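# Bend a rod into an upright arch in board sockets

## Task

Bend the rod so it forms a standing arch, with one of its ends placed in each of the board's two sockets; the arch must stay that way after the robot lets go, and nothing may end up on the floor or be left off the table.

## Robot and tools

ROBOT. Two arms, left_arm and right_arm, each with a two-finger gripper and a wrist camera (cam_left_wrist, cam_right_wrist). Fixed cameras cam_high and cam_low sit on a stand behind the arms. All images are 504x504. Bases in the scene frame: left_arm at (+0.004, +0.262, 0) m, turned slightly (quat_wxyz +1.000, 0, 0, +0.020); right_arm at (-0.024, -0.249, 0) m (quat_wxyz +1.000, 0, 0, -0.003).

FRAMES. Scene frame: origin at table-top height halfway between the nominal bases, +x forward over the table, +z up, left_arm on the +y side. Arm names do not match image left/right. Each arm reports its hand pose, velocities and targets in its own base frame, and its offsets run along its own base axes; rotations turn about the Hand target position. Gripper axes: fingers point along +z, open and close along y. end_effector_position is between the pads, about 1 cm short of the fingertips. Reported poses can be off by a few cm, more when reaching far.

execute_actions(actions, cameras). actions is a list of actions; each action is a table of up to 15 rows, each row one control step of 1/30 s; a short table repeats its last row. Every row holds 14 numbers, each within [-1, 1], covering both arms even if one stays still: left dx, dy, dz, rx, ry, rz, opening, then right dx, dy, dz, rx, ry, rz, opening. The six pose numbers are an offset from that arm's Hand target as it was when the action began (every row measures from that same start, not from the row before); successive actions and calls build on each other. Scale: 1.0 = 0.6 m or 180 degrees; rx, ry, rz form one rotation vector. Opening is absolute: +1 fully open (0.094 m), -1 closed. A 0 there is a real command (half open), so resend the present opening to keep a gripper as it is; six zeros re-request the current Hand target. cameras: list of names, ["all"] or []; by default images come only with an empty actions list. An unknown name voids the call.

move(target, speed, blend, opening_speed, grip_force, blocking, cameras). target is one 14-number row laid out as above, or a list of up to 15 such rows; every row is an offset from the Hand targets at the move's start, in each arm's base axes, same scale. Paths are straight, end together, last 0.5 to 10 s and do not avoid obstacles. speed: m/s, 0.002 to 2.9, default 0.25 (turn rate up to twice that in rad/s); one value or one per target. blend: corner rounding in m, one value or one per target; 0 stops at each. opening_speed: rate on the -1..+1 scale per second, at least 0.2; use it to close gently. grip_force: newtons per pad, 10 to 50, one value or one per arm; it persists, and lower values close slowly. blocking=false returns after about 0.5 s while the move continues. Result ends with a move: line (done, off_target, moving, held, fault) and limits such as paced (pose clipped) or held (steps withheld).

wait(seconds 0 to 10, cameras): lets time pass; a running move continues. stop(cameras): brakes a running move. zoom_image(camera, region [x0, y0, x1, y1] in pixels, at most 504 per side): closer look at the newest image of that camera. finished_scene(scene: current scene number): ends the scene irreversibly.

RESULTS. end_effector_position (m) and end_effector_quat_wxyz in the arm's base frame; Hand target is the last commanded pose after clipping and is what the next offsets start from; Tool commands lists present commands. grip_measured uses the opening scale (reads up to ~2.5 mm wide when empty; on a squeezed hard part, a bit narrower). grip_effort_nm: averaged gripper motor effort, negative closing; not a pad force. Joint velocities say within noise at rest. Joint torques follow joint order, include arm weight, and joints 1-3 wrap at ±28 N m. Joint ranges (rad): waist -2.618..3.054, shoulder 0..3.142, elbow 0..3.142 (straight 2.901), wrist pitch -1.571..1.571, wrist yaw -1.571..1.571, wrist roll -2.094..2.094.

CONTROL QUIRKS. Commanded orientation is clipped to 40 degrees from the measured one each step. Friction and weight leave the gripper short, low or tilted; check after each move, then resend zeros or the missing offset, and correct tilt. Tiny moves may fail or go sideways. Avoid paths near an arm's own base; near the waist axis small motions can swing the arm.

AVOID. Dropping the rod or letting it fall off the table; releasing it while it moves; fast contacts and targets far past contact (an arm blocked keeps pushing until commanded back past its gripper); any touch or press between the arms or closing one gripper on the other's fingers; strain on wrist camera cables. Loose objects may get pushed now and then. Motors heat when holding loads, stretched out or pushing: MOTOR HOT appears at 75 °C, at 90 °C that arm folds up and stops working, at 100 °C it collapses.

Each tool is called after "Call:" as name([rows], argument=value, ...), one row to a line, values as JSON.

## Session

Call:
execute_actions(actions=[])

Scene clock: 0.00 s.
left_arm: end_effector_position=(+0.3938, +0.0227, +0.0755) grip_measured=+1.000 grip_effort_nm=n/a end_effector_quat_wxyz=(+0.560, -0.043, +0.827, -0.003) | right_arm: end_effector_position=(+0.4020, +0.0073, +0.1011) grip_measured=+1.000 grip_effort_nm=n/a end_effector_quat_wxyz=(+0.585, +0.001, +0.811, +0.020)
Joint positions: left_arm=[0.065 1.585 0.365 0.838 0.017 -0.049 0.094] | right_arm=[0.008 1.536 0.391 0.825 -0.024 0.026 0.094]
Joint velocities: within noise
Joint torques (N m): no reading
Heat: left arm: 34 °C; right arm: 34 °C.
Hand target: left_arm +0.3979, +0.0231, +0.0852; +0.572, -0.042, +0.819, -0.002 | right_arm +0.4030, +0.0073, +0.1034; +0.587, +0.001, +0.809, +0.020
Tool commands: left_gripper/opening=+1.0 right_gripper/opening=+1.0

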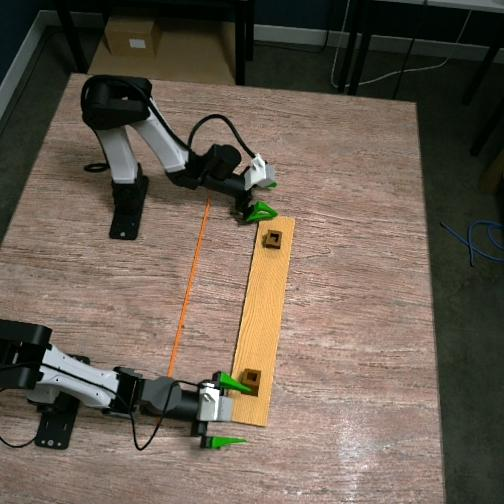

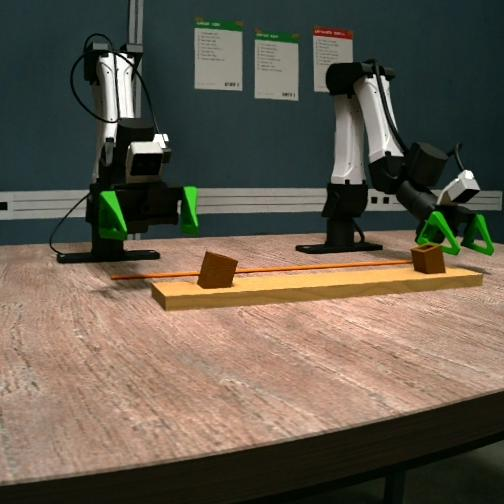

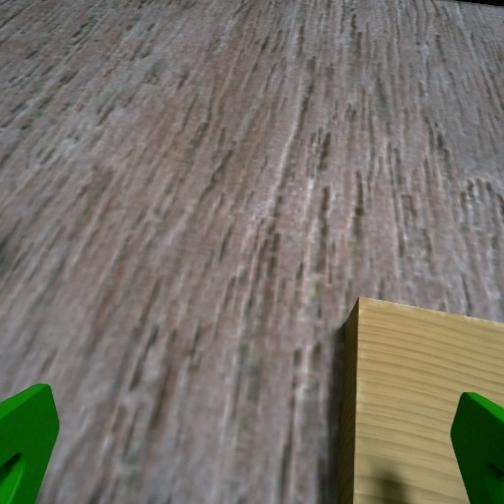

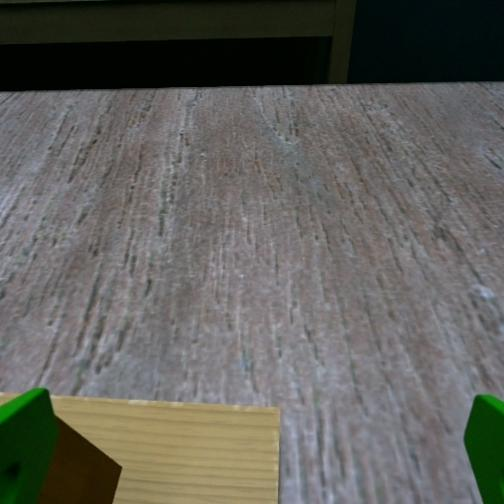

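Call:
move([
  [0,0,0.17,0,0,0,1,0,0,0.13,0,0,0,1],
  [-0.2755,-0.195,0.08,0.334,0.286,-0.498,0.0,-0.3035,0.0283,0.06,-0.301,0.312,0.401,0.0],
  [-0.2755,-0.195,-0.042,0.334,0.286,-0.498,0.0,-0.3035,0.0283,-0.083,-0.301,0.312,0.401,0.0],
], blend=0.03, cameras=["all"])

Scene clock: 15.73 s.
left_arm: end_effector_position=(+0.2337, -0.0937, +0.0618) grip_measured=+0.001 grip_effort_nm=-0.05 end_effector_quat_wxyz=(+0.005, +0.749, +0.662, -0.001) | right_arm: end_effector_position=(+0.2232, +0.0242, +0.0609) grip_measured=+0.002 grip_effort_nm=-0.14 end_effector_quat_wxyz=(+0.009, -0.664, +0.748, -0.002)
Joint positions: left_arm=[-0.377 1.521 1.011 -1.053 0.007 1.318 0.047] | right_arm=[0.102 1.405 0.905 -1.053 -0.007 -1.349 0.047]
Joint torques (N m): left_arm=[-0.23 -4.08 5.34 0.31 0.19 0.15] | right_arm=[0.75 -3.28 5.38 0.5 0.07 -0.07]
Heat: left arm: 35 °C; right arm: 37 °C.
Hand target: left_arm +0.2328, -0.0939, +0.0601; +0.000, +0.757, +0.653, +0.000 | right_arm +0.2210, +0.0242, +0.0537; -0.001, -0.670, +0.742, +0.000
Off the commanded pose: left_arm 0.002 m, 1 deg | right_arm 0.008 m, 2 deg.
move: done; blend cut to 0 m at target 2

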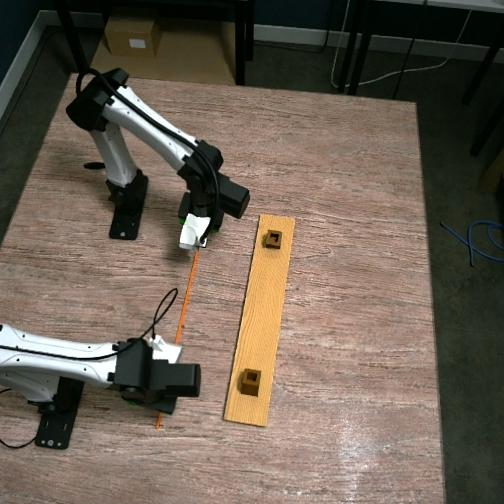

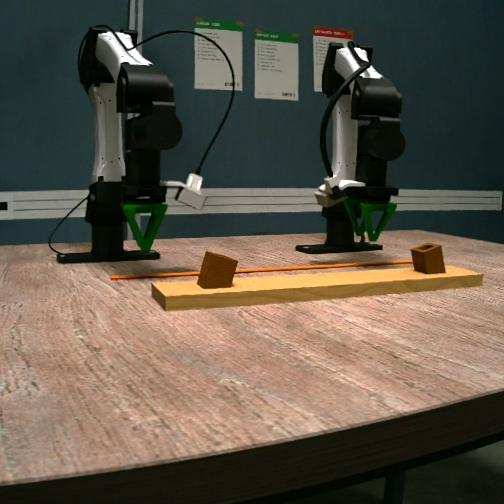

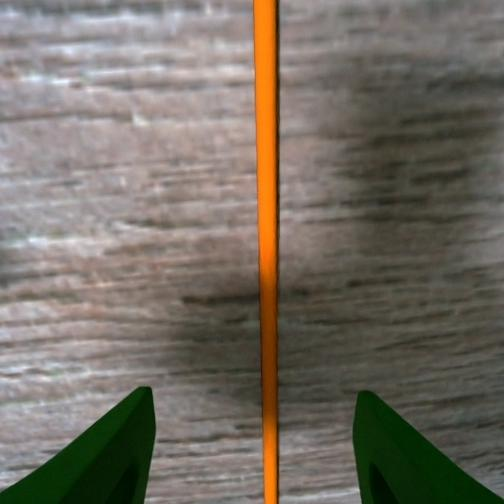

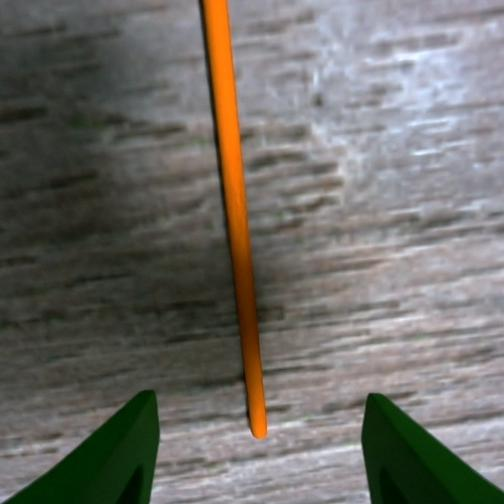

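Call:
move(target=[0.0073,0.05,0,0,0,0,-0.2,0,0,0,0,0,0,-0.2], speed=0.15, cameras=["cam_left_wrist","cam_low"])

Scene clock: 22.93 s.
left_arm: end_effector_position=(+0.2374, -0.0666, +0.0576) grip_measured=-0.199 grip_effort_nm=-0.05 end_effector_quat_wxyz=(-0.003, +0.754, +0.657, -0.004) | right_arm: end_effector_position=(+0.2233, +0.0242, +0.0609) grip_measured=-0.198 grip_effort_nm=-0.13 end_effector_quat_wxyz=(+0.009, -0.664, +0.748, -0.002)
Joint positions: left_arm=[-0.271 1.521 0.994 -1.052 0.004 1.437 0.038] | right_arm=[0.102 1.405 0.905 -1.053 -0.007 -1.349 0.038]
Joint torques (N m): left_arm=[1.03 -5.74 5.08 0.24 0.2 0.15] | right_arm=[0.76 -3.28 5.39 0.51 0.07 -0.07]
Heat: left arm: 35 °C; right arm: 36 °C.
Hand target: left_arm +0.2371, -0.0640, +0.0601; +0.000, +0.757, +0.653, +0.000 | right_arm +0.2210, +0.0242, +0.0537; -0.001, -0.670, +0.742, +0.000
Off the commanded pose: left_arm 0.004 m, 1 deg | right_arm 0.008 m, 2 deg.
move: done
Images, in order (width x height): cam_low 504x504, cam_left_wrist 504x504.

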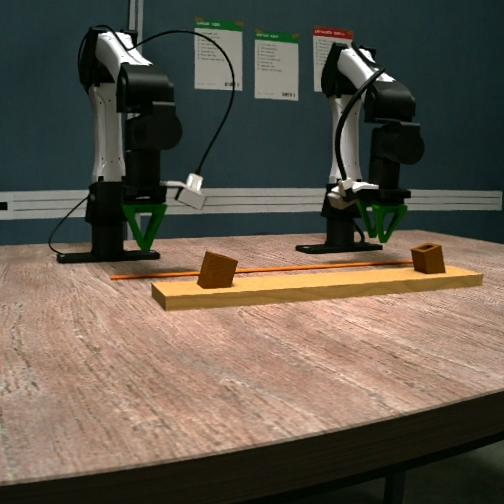

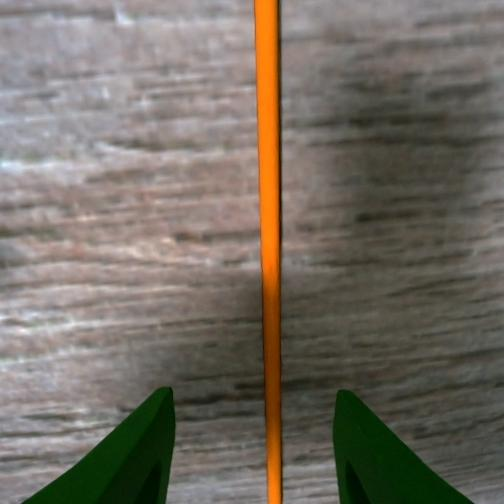

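Call:
move(target=[0.008,0.05,0,0,0,0,-0.2,0,0,0,0,0,0,-0.2], speed=0.15, cameras=["all"])

Scene clock: 24.80 s.
left_arm: end_effector_position=(+0.2422, -0.0363, +0.0564) grip_measured=-0.199 grip_effort_nm=-0.05 end_effector_quat_wxyz=(-0.005, +0.754, +0.657, -0.006) | right_arm: end_effector_position=(+0.2233, +0.0242, +0.0609) grip_measured=-0.198 grip_effort_nm=-0.13 end_effector_quat_wxyz=(+0.009, -0.664, +0.748, -0.002)
Joint positions: left_arm=[-0.147 1.521 0.988 -1.052 0.002 1.56 0.038] | right_arm=[0.102 1.405 0.905 -1.053 -0.007 -1.349 0.038]
Joint torques (N m): left_arm=[1.03 -6.17 5.12 0.24 0.22 0.15] | right_arm=[0.76 -3.28 5.39 0.5 0.07 -0.07]
Heat: left arm: 35 °C; right arm: 36 °C.
Hand target: left_arm +0.2419, -0.0340, +0.0600; +0.000, +0.757, +0.653, +0.000 | right_arm +0.2210, +0.0242, +0.0537; -0.001, -0.670, +0.742, +0.000
Off the commanded pose: left_arm 0.004 m, 1 deg | right_arm 0.008 m, 2 deg.
move: done

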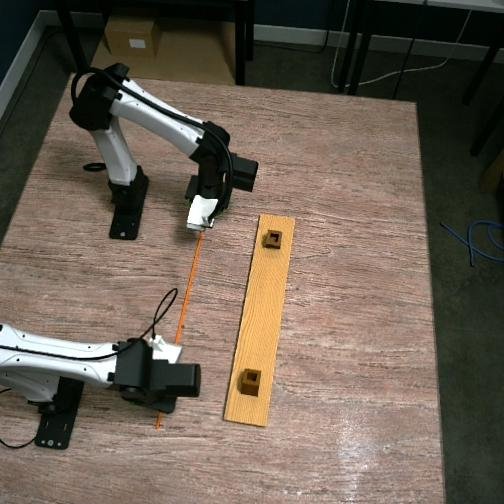

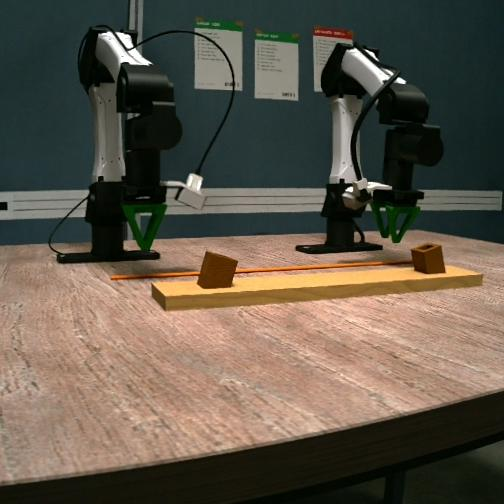

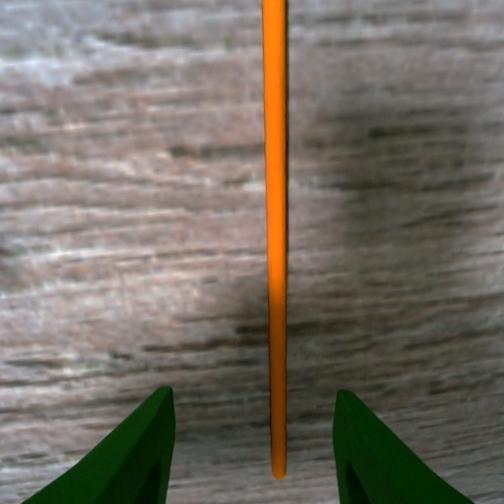

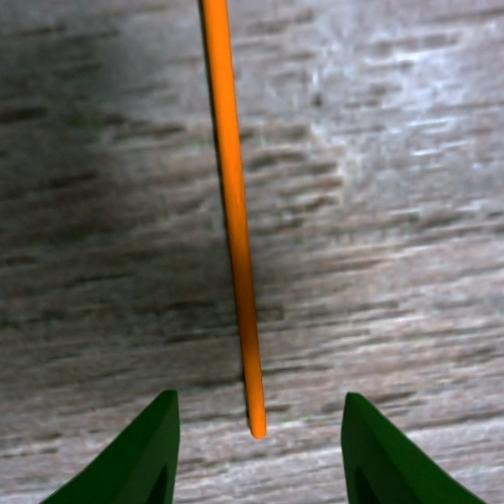

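Call:
move([
  [-0.0115,-0.0165,0,0,0,0,-0.4,0.002,0.0165,0,0,0,0.015,-0.4],
  [-0.0115,-0.0165,-0.0967,0,0,0,-0.4,0.002,0.0165,-0.0945,0,0,0.015,-0.4],
], speed=0.08, cameras=["cam_left_wrist","cam_right_wrist","cam_low"])

Scene clock: 29.80 s.
left_arm: end_effector_position=(+0.2308, -0.0415, +0.0088) grip_measured=-0.399 grip_effort_nm=-0.03 end_effector_quat_wxyz=(-0.005, +0.757, +0.653, -0.005) | right_arm: end_effector_position=(+0.2204, +0.0332, +0.0106) grip_measured=-0.398 grip_effort_nm=-0.11 end_effector_quat_wxyz=(+0.000, +0.681, -0.732, -0.003)
Joint positions: left_arm=[-0.176 1.558 0.819 -0.846 0.002 1.542 0.028] | right_arm=[0.145 1.499 0.771 -0.847 -0.005 -1.353 0.028]
Joint torques (N m): left_arm=[-0.34 -3 3.88 0.73 0.23 -0.14] | right_arm=[0.77 -2.32 3.51 0.95 0.06 -0.07]
Heat: left arm: 35 °C; right arm: 36 °C.
Hand target: left_arm +0.2349, -0.0438, +0.0020; +0.000, +0.757, +0.653, +0.000 | right_arm +0.2221, +0.0341, -0.0031; +0.001, +0.688, -0.726, +0.000
Off the commanded pose: left_arm 0.008 m, 1 deg | right_arm 0.014 m, 1 deg.
move: off_target (right_arm)
Images, in order (width x height): cam_low 504x504, cam_left_wrist 504x504, cam_right_wrist 504x504.

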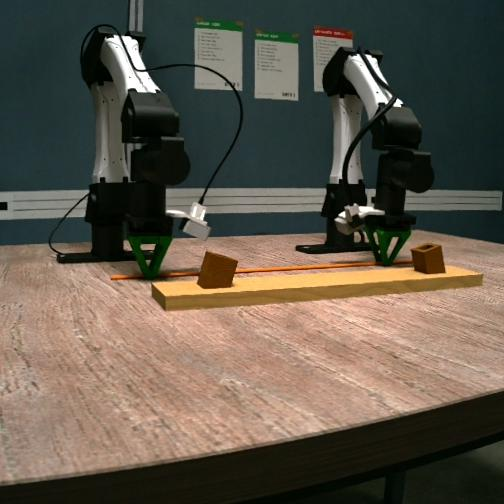

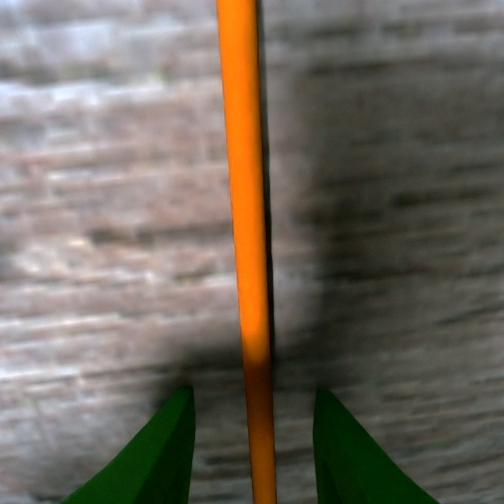

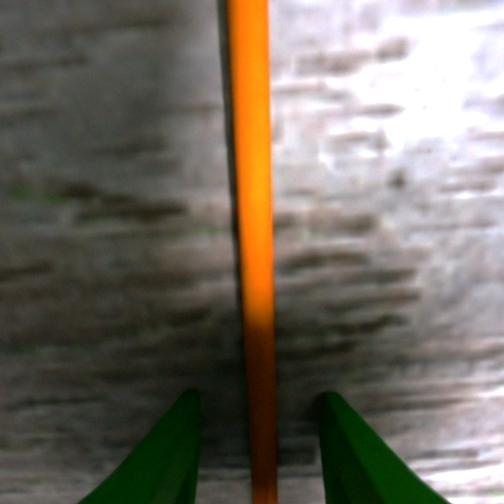

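Call:
move(target=[0,0,0,0,0,0,-1,0,0,0,0,0,0,-1], opening_speed=0.4)

Scene clock: 32.20 s.
left_arm: end_effector_position=(+0.2411, -0.0431, +0.0089) grip_measured=-0.913 grip_effort_nm=-0.98 end_effector_quat_wxyz=(+0.011, +0.756, +0.654, +0.008) | right_arm: end_effector_position=(+0.2229, +0.0334, +0.0106) grip_measured=-0.894 grip_effort_nm=-1.02 end_effector_quat_wxyz=(-0.004, +0.682, -0.731, +0.000)
Joint positions: left_arm=[-0.176 1.558 0.819 -0.804 0.001 1.539 0.004] | right_arm=[0.145 1.499 0.771 -0.837 -0.004 -1.356 0.005]
Joint torques (N m): left_arm=[-0.31 -3.02 3.97 0.35 0.24 -0.09] | right_arm=[0.79 -2.3 3.54 0.87 0.04 -0.07]
Heat: left arm: 35 °C; right arm: 36 °C.
Hand target: left_arm +0.2349, -0.0438, +0.0020; +0.000, +0.757, +0.653, +0.000 | right_arm +0.2221, +0.0341, -0.0031; +0.001, +0.688, -0.726, +0.000
Off the commanded pose: left_arm 0.009 m, 2 deg | right_arm 0.014 m, 1 deg.
move: off_target (right_arm)

Call:
move([
  [0,0,0.4,0,0,0,-1,0,0,0.415,0,0,0,-1],
  [0.125,-0.002,0.442,-0.063,-0.496,0.01,-1,0.1445,-0.001,0.458,-0.029,-0.499,-0.002,-1],
], speed=0.2, blend=0.03, cameras=["cam_high","cam_low"])

Call:
zoom_image(camera="cam_high", region=[220, 210, 310, 300])

Call:
zoom_image(camera="cam_high", region=[200, 340, 290, 430])

Scene clock: 43.93 s.
left_arm: end_effector_position=(+0.3088, -0.0448, +0.2659) grip_measured=-0.914 grip_effort_nm=-1.01 end_effector_quat_wxyz=(+0.526, +0.525, +0.480, +0.466) | right_arm: end_effector_position=(+0.3074, +0.0352, +0.2773) grip_measured=-0.895 grip_effort_nm=-1.04 end_effector_quat_wxyz=(+0.486, -0.485, +0.515, -0.513)
Joint positions: left_arm=[-0.192 0.665 0.395 0.257 -0.085 1.554 0.004] | right_arm=[0.325 0.681 0.433 0.246 0.383 -1.568 0.005]
Joint torques (N m): left_arm=[0.4 0.7 6.72 2.22 0.2 0.1] | right_arm=[-0.43 0.65 6.78 2.22 0.04 0.09]
Heat: left arm: 36 °C; right arm: 37 °C.
Hand target: left_arm +0.3099, -0.0450, +0.2673; +0.526, +0.526, +0.473, +0.473 | right_arm +0.3088, +0.0335, +0.2718; +0.484, -0.485, +0.516, -0.515
Off the commanded pose: left_arm 0.002 m, 1 deg | right_arm 0.006 m, 0 deg.
move: done
Images, in order (width x height): cam_high 504x504, cam_low 504x504.

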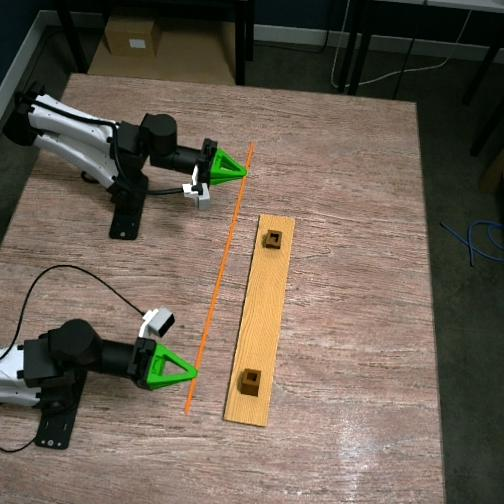

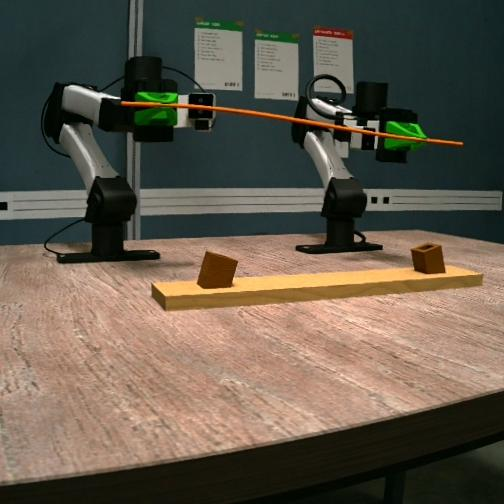

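Scaled by 5.600 from the camera's 504x504 image, which has a finer 720x720 frame.

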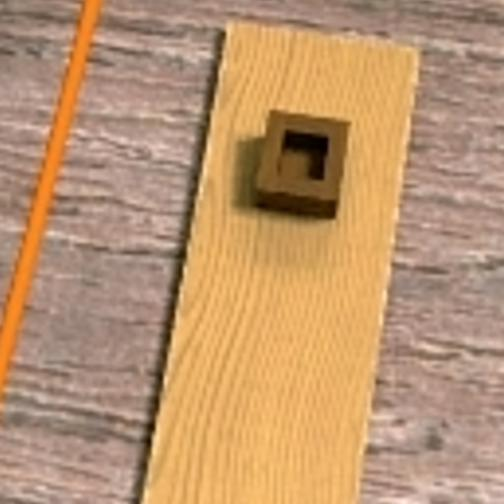

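Scaled by 5.600 from the camera's 504x504 image, which has a finer 720x720 frame.

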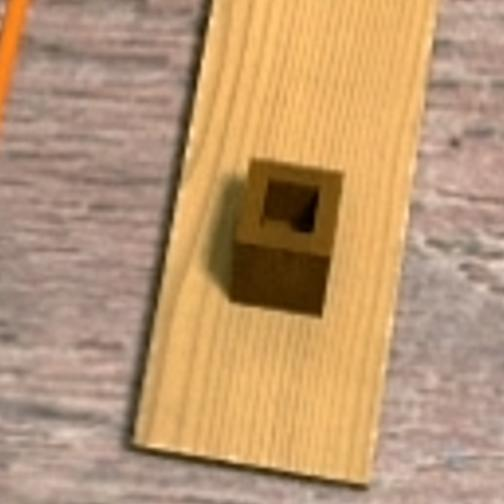

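Call:
move([
  [0.0253,-0.026,-0.004,-0.177,0.019,0,-1,0.04,0.0067,0,0.178,-0.011,0,-1],
  [0.0702,-0.0757,0.004,-0.354,0.038,0,-1,0.093,0.0548,0.0137,0.366,-0.022,0,-1],
  [0.1168,-0.1157,-0.004,-0.441,0.047,0,-1,0.1445,0.0932,0.0053,0.46,-0.028,0,-1],
], speed=0.12, blend=0.03, cameras=["cam_high","cam_low"])

Scene clock: 61.97 s.
left_arm: end_effector_position=(+0.3754, -0.1097, +0.2422) grip_measured=-0.914 grip_effort_nm=-1.00 end_effector_quat_wxyz=(+0.682, +0.136, +0.717, +0.055) | right_arm: end_effector_position=(+0.3877, +0.0815, +0.2444) grip_measured=-0.895 grip_effort_nm=-1.04 end_effector_quat_wxyz=(+0.667, -0.066, +0.735, -0.107)
Joint positions: left_arm=[-0.422 1.165 0.528 0.569 -0.314 0.247 0.004] | right_arm=[0.411 1.207 0.589 0.518 0.478 -0.202 0.005]
Joint torques (N m): left_arm=[-0.5 -2.22 9.77 2.41 0.08 -0.85] | right_arm=[0.99 -3.3 12.4 2.52 0.07 0.78]
Heat: left arm: 37 °C; right arm: 41 °C.
Hand target: left_arm +0.3800, -0.1145, +0.2647; +0.707, +0.100, +0.700, +0.025 | right_arm +0.3955, +0.0893, +0.2749; +0.703, -0.022, +0.707, -0.064
Off the commanded pose: left_arm 0.024 m, 6 deg | right_arm 0.033 m, 9 deg.
move: off_target (left_arm, right_arm)
Images, in order (width x height): cam_high 504x504, cam_low 504x504.

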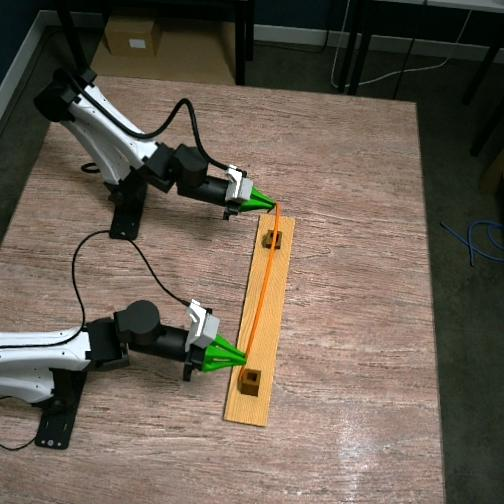

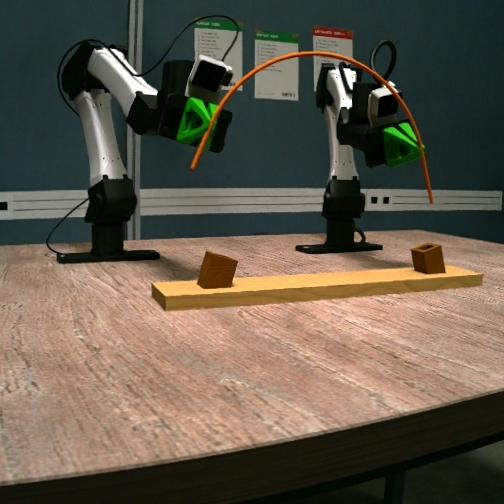

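Call:
move([
  [0.0385,-0.0335,-0.01,-0.03,0.003,0,-1,0.046,0.04,-0.01,0.04,-0.002,0,-1],
  [0.0385,-0.0335,-0.087,-0.03,0.003,0,-1,0.046,0.04,-0.082,0.04,-0.002,0,-1],
], speed=0.1, blend=0.02, cameras=["cam_high","cam_low"])

Call:
zoom_image(camera="cam_high", region=[230, 190, 320, 280])

Call:
zoom_image(camera="cam_high", region=[210, 330, 300, 420])

Call:
zoom_image(camera="cam_low", region=[370, 130, 490, 290])

Call:
zoom_image(camera="cam_low", region=[140, 140, 300, 300])

Scene clock: 66.93 s.
left_arm: end_effector_position=(+0.4047, -0.1245, +0.2103) grip_measured=-0.914 grip_effort_nm=-1.00 end_effector_quat_wxyz=(+0.700, +0.080, +0.709, +0.023) | right_arm: end_effector_position=(+0.4231, +0.1005, +0.2211) grip_measured=-0.895 grip_effort_nm=-1.04 end_effector_quat_wxyz=(+0.687, +0.002, +0.723, -0.068)
Joint positions: left_arm=[-0.446 1.448 0.519 0.909 -0.366 0.137 0.004] | right_arm=[0.441 1.477 0.633 0.79 0.543 -0.069 0.005]
Joint torques (N m): left_arm=[-1.4 -3.38 5.97 2.27 0.24 -0.69] | right_arm=[1.7 -4.9 6.8 2.54 -0.16 0.79]
Heat: left arm: 38 °C; right arm: 43 °C.
Hand target: left_arm +0.4031, -0.1345, +0.2127; +0.708, +0.067, +0.703, -0.008 | right_arm +0.4231, +0.1134, +0.2257; +0.706, +0.022, +0.708, -0.020
Off the commanded pose: left_arm 0.010 m, 4 deg | right_arm 0.014 m, 7 deg.
move: off_target (left_arm, right_arm)
Images, in order (width x height): cam_high 504x504, cam_low 504x504.

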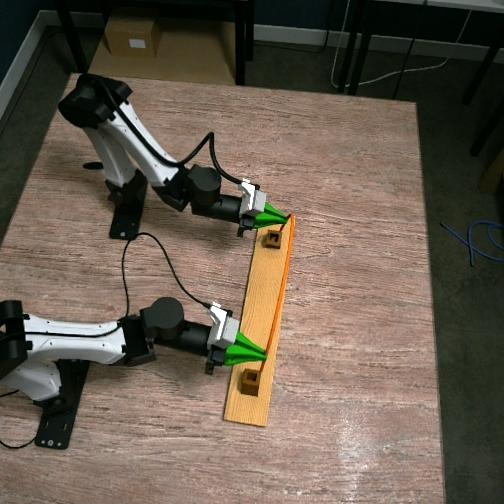

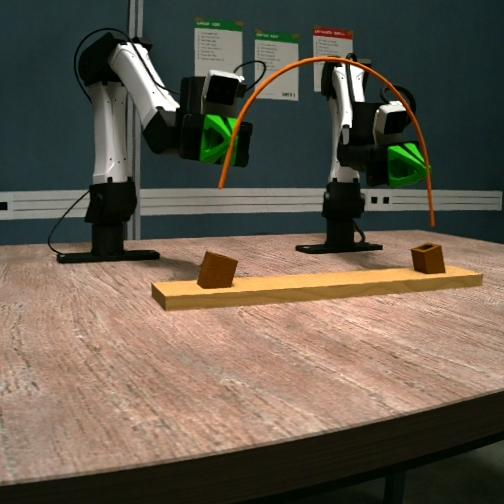

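Scaled by 5.600 from the camera's 504x504 image, which has a finer 720x720 frame.

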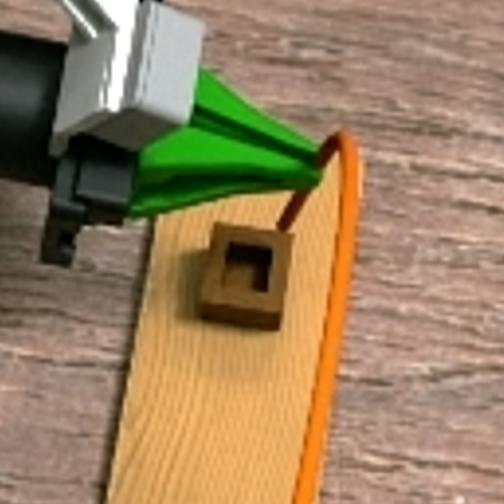

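Scaled by 5.600 from the camera's 504x504 image, which has a finer 720x720 frame.

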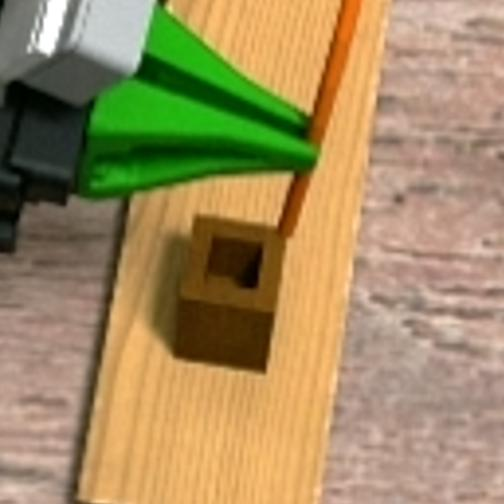

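Scaled by 3.150 from the camera's 504x504 image, which has a finer 720x720 frame.

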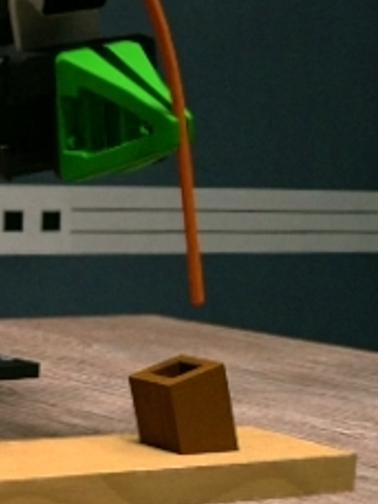

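Scaled by 3.150 from the camera's 504x504 image, which has a finer 720x720 frame.

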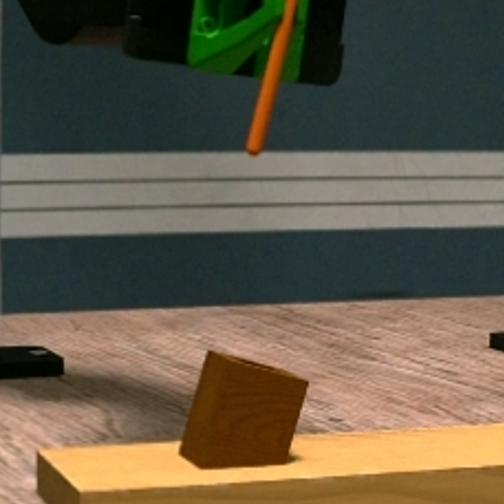

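Call:
move(target=[-0.015,-0.017,0.01,-0.005,0,0,-1,-0.025,0.021,-0.108,0.01,0,0,-1], speed=0.1, cameras=["cam_high","cam_low"])

Call:
zoom_image(camera="cam_high", region=[230, 190, 320, 280])

Call:
zoom_image(camera="cam_high", region=[210, 330, 300, 420])

Call:
zoom_image(camera="cam_low", region=[370, 130, 490, 290])

Call:
zoom_image(camera="cam_low", region=[140, 140, 300, 300])

Scene clock: 75.33 s.
left_arm: end_effector_position=(+0.3994, -0.1315, +0.2042) grip_measured=-0.914 grip_effort_nm=-1.01 end_effector_quat_wxyz=(+0.691, +0.076, +0.718, +0.032) | right_arm: end_effector_position=(+0.4099, +0.1084, +0.1595) grip_measured=-0.895 grip_effort_nm=-1.04 end_effector_quat_wxyz=(+0.693, +0.033, +0.718, -0.057)
Joint positions: left_arm=[-0.492 1.448 0.519 0.882 -0.432 0.131 0.004] | right_arm=[0.503 1.697 0.493 1.164 0.632 -0.012 0.005]
Joint torques (N m): left_arm=[-1.85 -6.04 6.04 2.22 0.41 -0.8] | right_arm=[2.13 -5.53 5.15 2.38 -0.34 0.56]
Heat: left arm: 38 °C; right arm: 46 °C.
Hand target: left_arm +0.3941, -0.1448, +0.2187; +0.708, +0.061, +0.703, -0.014 | right_arm +0.4081, +0.1260, +0.1610; +0.705, +0.033, +0.708, -0.009
Off the commanded pose: left_arm 0.020 m, 6 deg | right_arm 0.018 m, 6 deg.
move: off_target (left_arm, right_arm)
Images, in order (width x height): cam_high 504x504, cam_low 504x504.

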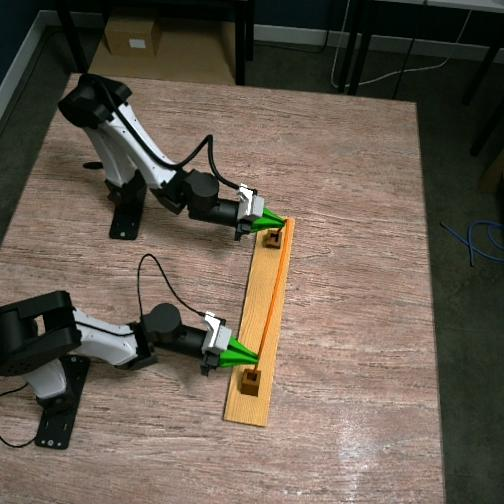

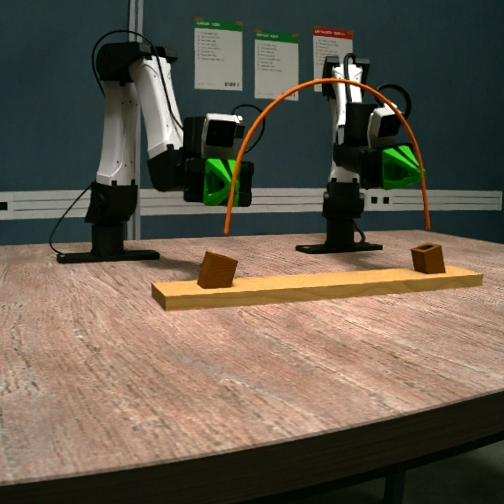

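Scaled by 5.600 from the camera's 504x504 image, which has a finer 720x720 frame.

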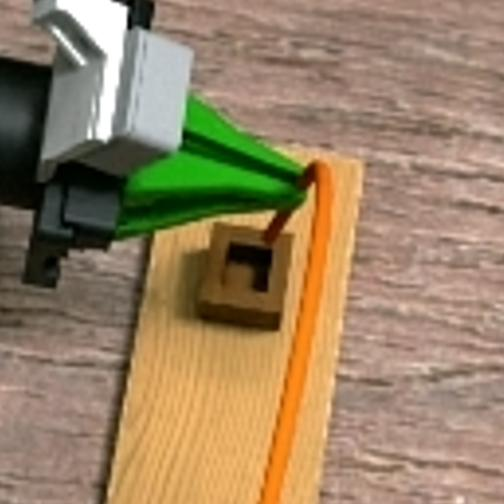

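Scaled by 5.600 from the camera's 504x504 image, which has a finer 720x720 frame.

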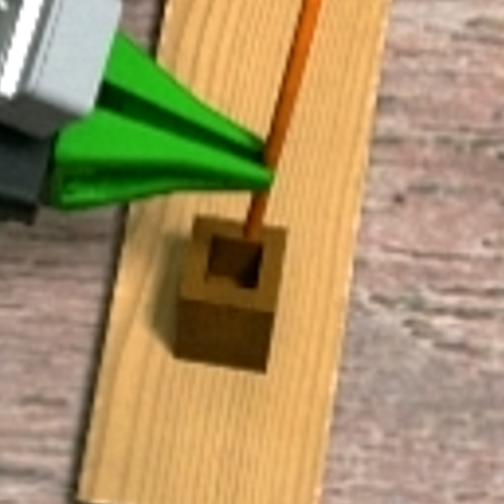

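Scaled by 3.150 from the camera's 504x504 image, which has a finer 720x720 frame.

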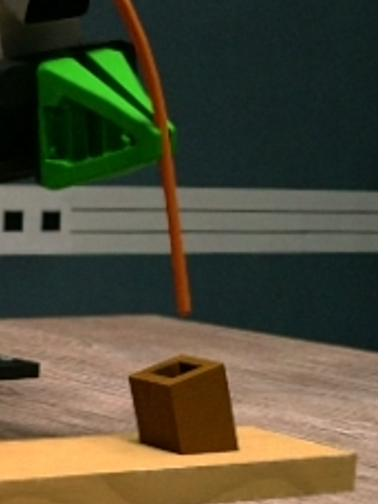

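Scaled by 3.150 from the camera's 504x504 image, which has a finer 720x720 frame.

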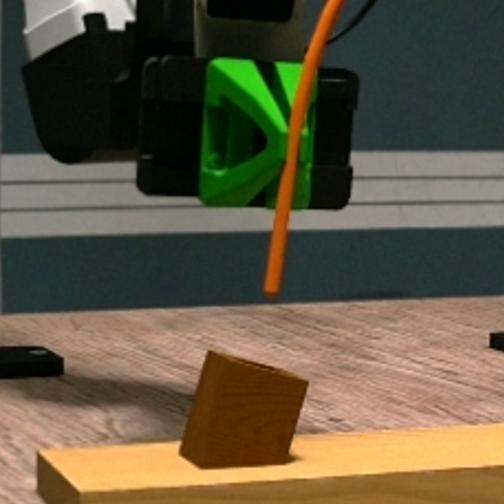

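Call:
move([
  [-0.007,-0.012,0.0,0,0,0,-1,-0.018,0.003,0,0.0,0,0,-1],
  [-0.007,-0.006,-0.065,0,0,0,-1,-0.018,-0.003,-0.045,0.0,-0.03,0,-1],
], speed=0.06, cameras=["cam_high","cam_low"])

Call:
zoom_image(camera="cam_high", region=[230, 190, 320, 280])

Call:
zoom_image(camera="cam_high", region=[210, 330, 300, 420])

Call:
zoom_image(camera="cam_low", region=[370, 130, 490, 290])

Call:
zoom_image(camera="cam_low", region=[140, 140, 300, 300])

Scene clock: 81.97 s.
left_arm: end_effector_position=(+0.3914, -0.1346, +0.1717) grip_measured=-0.914 grip_effort_nm=-1.01 end_effector_quat_wxyz=(+0.693, +0.071, +0.716, +0.032) | right_arm: end_effector_position=(+0.3981, +0.1073, +0.1285) grip_measured=-0.895 grip_effort_nm=-1.04 end_effector_quat_wxyz=(+0.709, +0.041, +0.702, -0.058)
Joint positions: left_arm=[-0.523 1.568 0.435 1.092 -0.47 0.125 0.004] | right_arm=[0.528 1.898 0.421 1.493 0.668 -0.032 0.005]
Joint torques (N m): left_arm=[-1.07 -3.99 5.37 2.39 0.55 -0.73] | right_arm=[1.47 -6.02 3.89 2.45 -0.53 0.44]
Heat: left arm: 38 °C; right arm: 46 °C.
Hand target: left_arm +0.3899, -0.1483, +0.1796; +0.708, +0.061, +0.704, -0.014 | right_arm +0.3973, +0.1242, +0.1339; +0.738, +0.033, +0.674, -0.007
Off the commanded pose: left_arm 0.016 m, 6 deg | right_arm 0.018 m, 7 deg.
joint sent to its limit (right arm) — joint 4 (wrist pitch), upper limit. The joint targets still meet the commanded pose.
move: off_target (left_arm, right_arm)
Images, in order (width x height): cam_high 504x504, cam_low 504x504.

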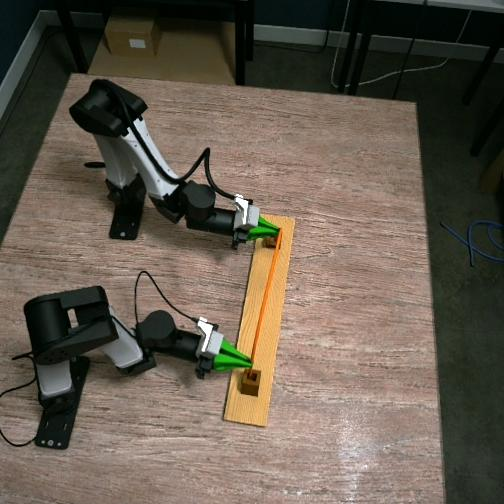

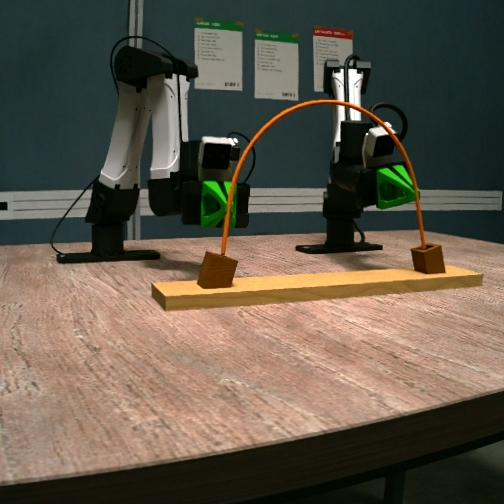

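Scaled by 5.600 from the camera's 504x504 image, which has a finer 720x720 frame.

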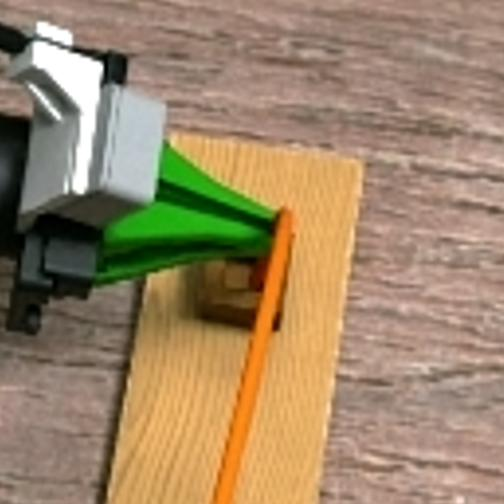

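Scaled by 5.600 from the camera's 504x504 image, which has a finer 720x720 frame.

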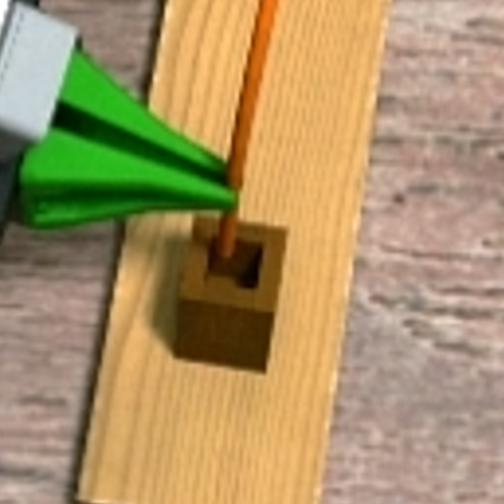

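Scaled by 3.150 from the camera's 504x504 image, which has a finer 720x720 frame.

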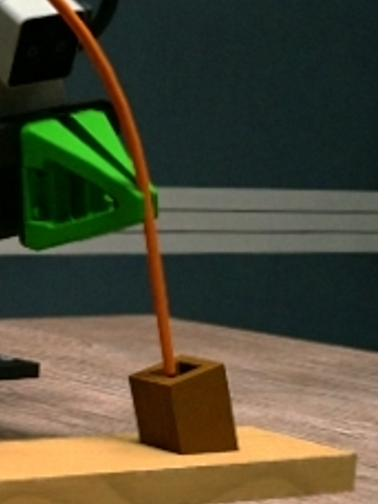

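Scaled by 3.150 from the camera's 504x504 image, which has a finer 720x720 frame.

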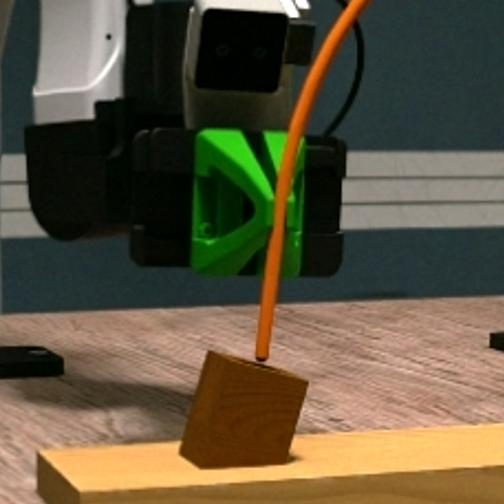

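Call:
move(target=[0.002,0.008,-0.06,0,0,0,-1,0.01,-0.01,-0.06,0.0,0.03,0,-1], speed=0.06, cameras=["cam_high","cam_low"])

Call:
zoom_image(camera="cam_high", region=[210, 330, 300, 420])

Call:
zoom_image(camera="cam_low", region=[370, 130, 490, 290])

Call:
zoom_image(camera="cam_low", region=[140, 140, 300, 300])

Scene clock: 85.57 s.
left_arm: end_effector_position=(+0.3922, -0.1302, +0.1416) grip_measured=-0.914 grip_effort_nm=-1.01 end_effector_quat_wxyz=(+0.700, +0.062, +0.710, +0.032) | right_arm: end_effector_position=(+0.4005, +0.1051, +0.0952) grip_measured=-0.895 grip_effort_nm=-1.04 end_effector_quat_wxyz=(+0.684, +0.027, +0.726, -0.064)
Joint positions: left_arm=[-0.513 1.751 0.388 1.344 -0.471 0.125 0.004] | right_arm=[0.51 1.986 0.421 1.495 0.641 -0.013 0.005]
Joint torques (N m): left_arm=[-0.46 -4.19 4.16 2.22 0.76 -0.72] | right_arm=[0.42 -5.29 4.15 2.43 -0.52 0.68]
Heat: left arm: 38 °C; right arm: 48 °C.
Hand target: left_arm +0.3911, -0.1436, +0.1437; +0.708, +0.061, +0.703, -0.014 | right_arm +0.4033, +0.1183, +0.0979; +0.705, +0.033, +0.708, -0.009
Off the commanded pose: left_arm 0.014 m, 5 deg | right_arm 0.014 m, 7 deg.
joint sent to its limit (right arm) — joint 4 (wrist pitch), upper limit. The joint targets still meet the commanded pose.
move: off_target (left_arm, right_arm)
Images, in order (width x height): cam_high 504x504, cam_low 504x504.

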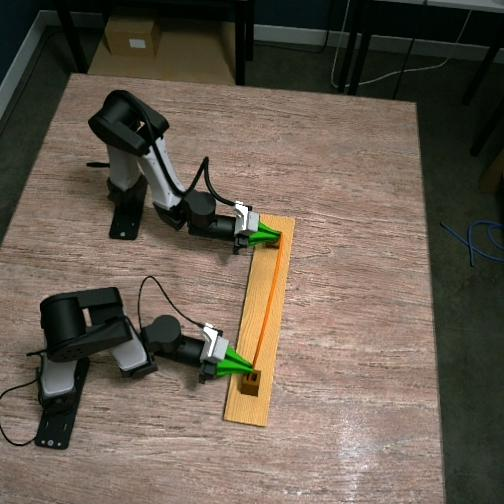

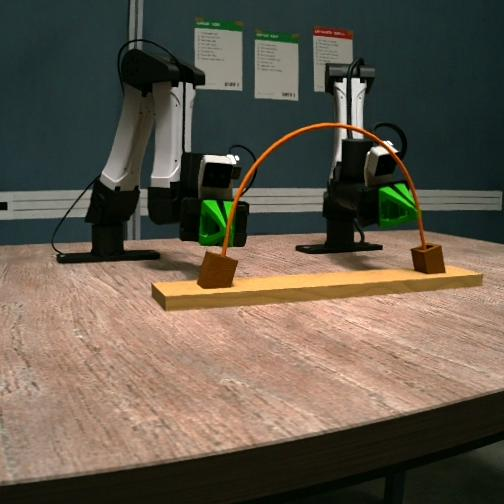

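Scaled by 5.600 from the camera's 504x504 image, which has a finer 720x720 frame.

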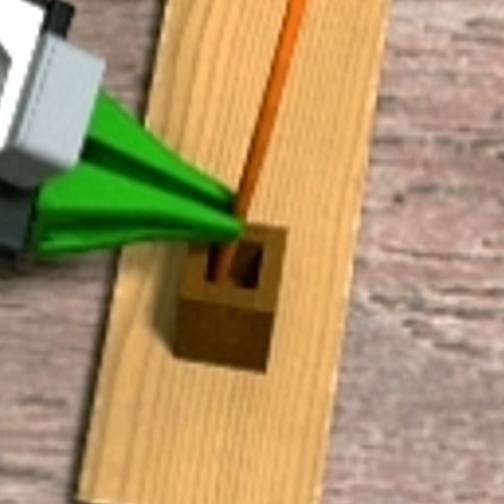

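Scaled by 3.150 from the camera's 504x504 image, which has a finer 720x720 frame.

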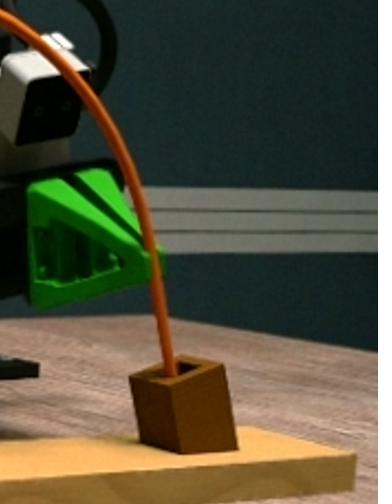

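Scaled by 3.150 from the camera's 504x504 image, which has a finer 720x720 frame.

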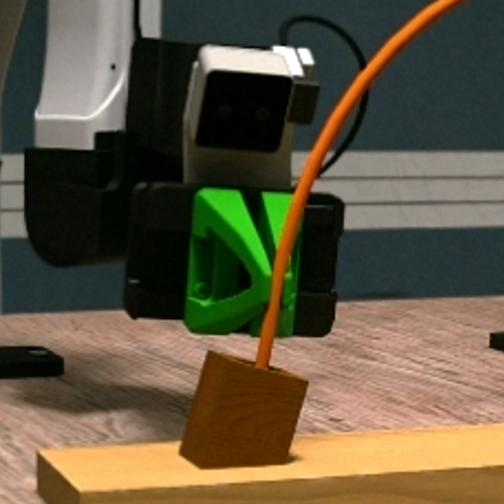

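Call:
move(target=[0.0,0.006,-0.03,0,0,0,-1,0.004,-0.006,-0.03,0.0,0.02,0,-1], speed=0.05)

Scene clock: 87.23 s.
left_arm: end_effector_position=(+0.3933, -0.1287, +0.1392) grip_measured=-0.910 grip_effort_nm=-1.01 end_effector_quat_wxyz=(+0.719, +0.052, +0.692, +0.023) | right_arm: end_effector_position=(+0.4052, +0.1046, +0.0932) grip_measured=-0.895 grip_effort_nm=-1.04 end_effector_quat_wxyz=(+0.684, +0.031, +0.727, -0.055)
Joint positions: left_arm=[-0.505 1.848 0.379 1.509 -0.462 0.125 0.004] | right_arm=[0.496 2 0.433 1.495 0.618 0.005 0.005]
Joint torques (N m): left_arm=[-0.13 -3.52 2.77 1.8 0.77 -0.73] | right_arm=[0.16 -3.12 3.38 2.22 -0.48 0.75]
Heat: left arm: 38 °C; right arm: 48 °C.
Hand target: left_arm +0.3911, -0.1400, +0.1257; +0.708, +0.061, +0.703, -0.014 | right_arm +0.4057, +0.1147, +0.0799; +0.683, +0.033, +0.730, -0.010
Off the commanded pose: left_arm 0.018 m, 5 deg | right_arm 0.017 m, 5 deg.
move: off_target (left_arm, right_arm)

Call:
move(target=[0.0,0.006,0.02,0,0,0,-1,0,-0.006,0.02,0.0,0,0,-1], speed=0.05)

Call:
move(target=[0,0,0,0,0,0,-0.3,0,0,0,0,0,0,-0.3], opening_speed=0.3, cameras=["all"])

Scene clock: 89.60 s.
left_arm: end_effector_position=(+0.3935, -0.1281, +0.1399) grip_measured=-0.909 grip_effort_nm=-1.01 end_effector_quat_wxyz=(+0.715, +0.060, +0.696, +0.021) | right_arm: end_effector_position=(+0.4068, +0.1038, +0.0936) grip_measured=-0.895 grip_effort_nm=-1.04 end_effector_quat_wxyz=(+0.684, +0.028, +0.727, -0.050)
Joint positions: left_arm=[-0.494 1.819 0.376 1.468 -0.437 0.125 0.004] | right_arm=[0.485 1.998 0.433 1.493 0.596 0.005 0.005]
Joint torques (N m): left_arm=[0.1 -6.91 3.15 1.56 0.67 -0.71] | right_arm=[0.05 -8.9 2.77 1.83 -0.41 0.69]
Heat: left arm: 37 °C; right arm: 48 °C.
Hand target: left_arm +0.3911, -0.1363, +0.1375; +0.708, +0.061, +0.704, -0.014 | right_arm +0.4057, +0.1110, +0.0919; +0.683, +0.033, +0.730, -0.010
Off the commanded pose: left_arm 0.009 m, 4 deg | right_arm 0.008 m, 5 deg.
move: off_target (left_arm, right_arm)

Scene clock: 92.13 s.
left_arm: end_effector_position=(+0.3929, -0.1343, +0.1284) grip_measured=-0.301 grip_effort_nm=0.10 end_effector_quat_wxyz=(+0.699, +0.067, +0.711, -0.004) | right_arm: end_effector_position=(+0.4084, +0.1085, +0.0932) grip_measured=-0.302 grip_effort_nm=0.12 end_effector_quat_wxyz=(+0.685, +0.035, +0.728, -0.018)
Joint positions: left_arm=[-0.489 1.819 0.373 1.422 -0.389 0.079 0.033] | right_arm=[0.476 1.998 0.433 1.492 0.549 0.059 0.033]
Joint torques (N m): left_arm=[-0.21 -7.09 3.52 2.01 0.17 -0.16] | right_arm=[0.55 -8.88 2.77 1.86 -0.01 0.16]
Heat: left arm: 37 °C; right arm: 48 °C.
Hand target: left_arm +0.3911, -0.1364, +0.1376; +0.708, +0.061, +0.703, -0.014 | right_arm +0.4057, +0.1109, +0.0920; +0.683, +0.033, +0.730, -0.010
Off the commanded pose: left_arm 0.010 m, 2 deg | right_arm 0.004 m, 1 deg.
move: done

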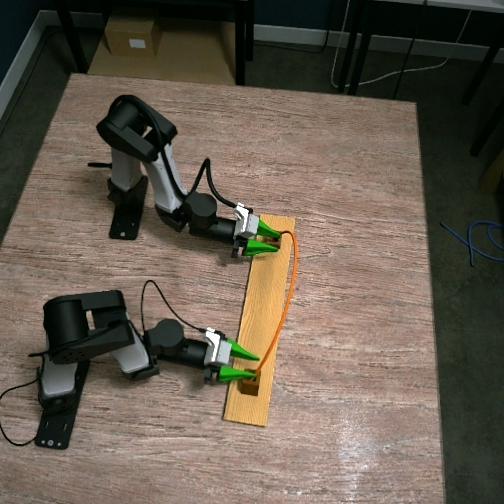

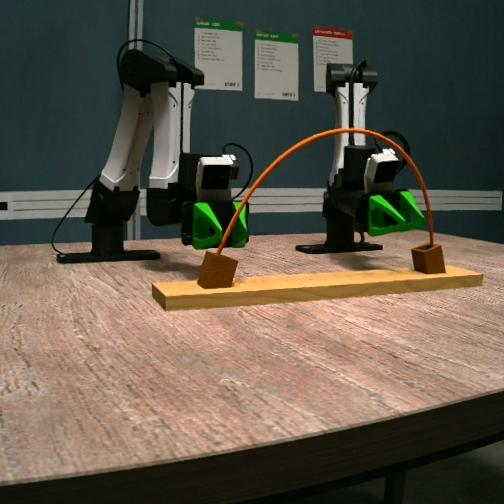

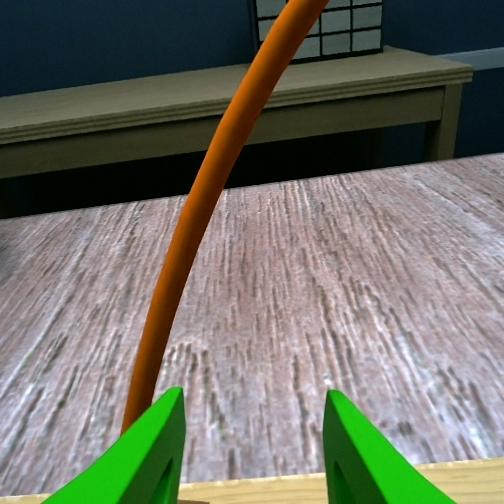

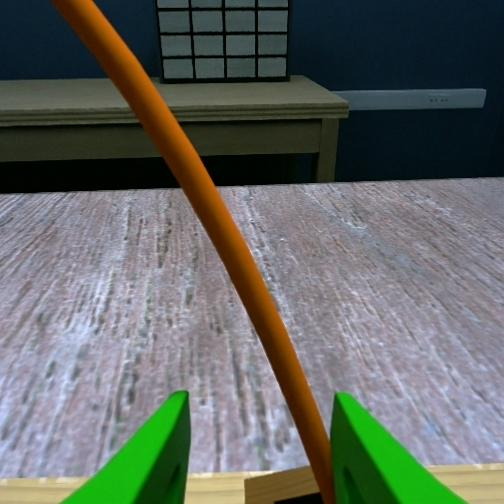

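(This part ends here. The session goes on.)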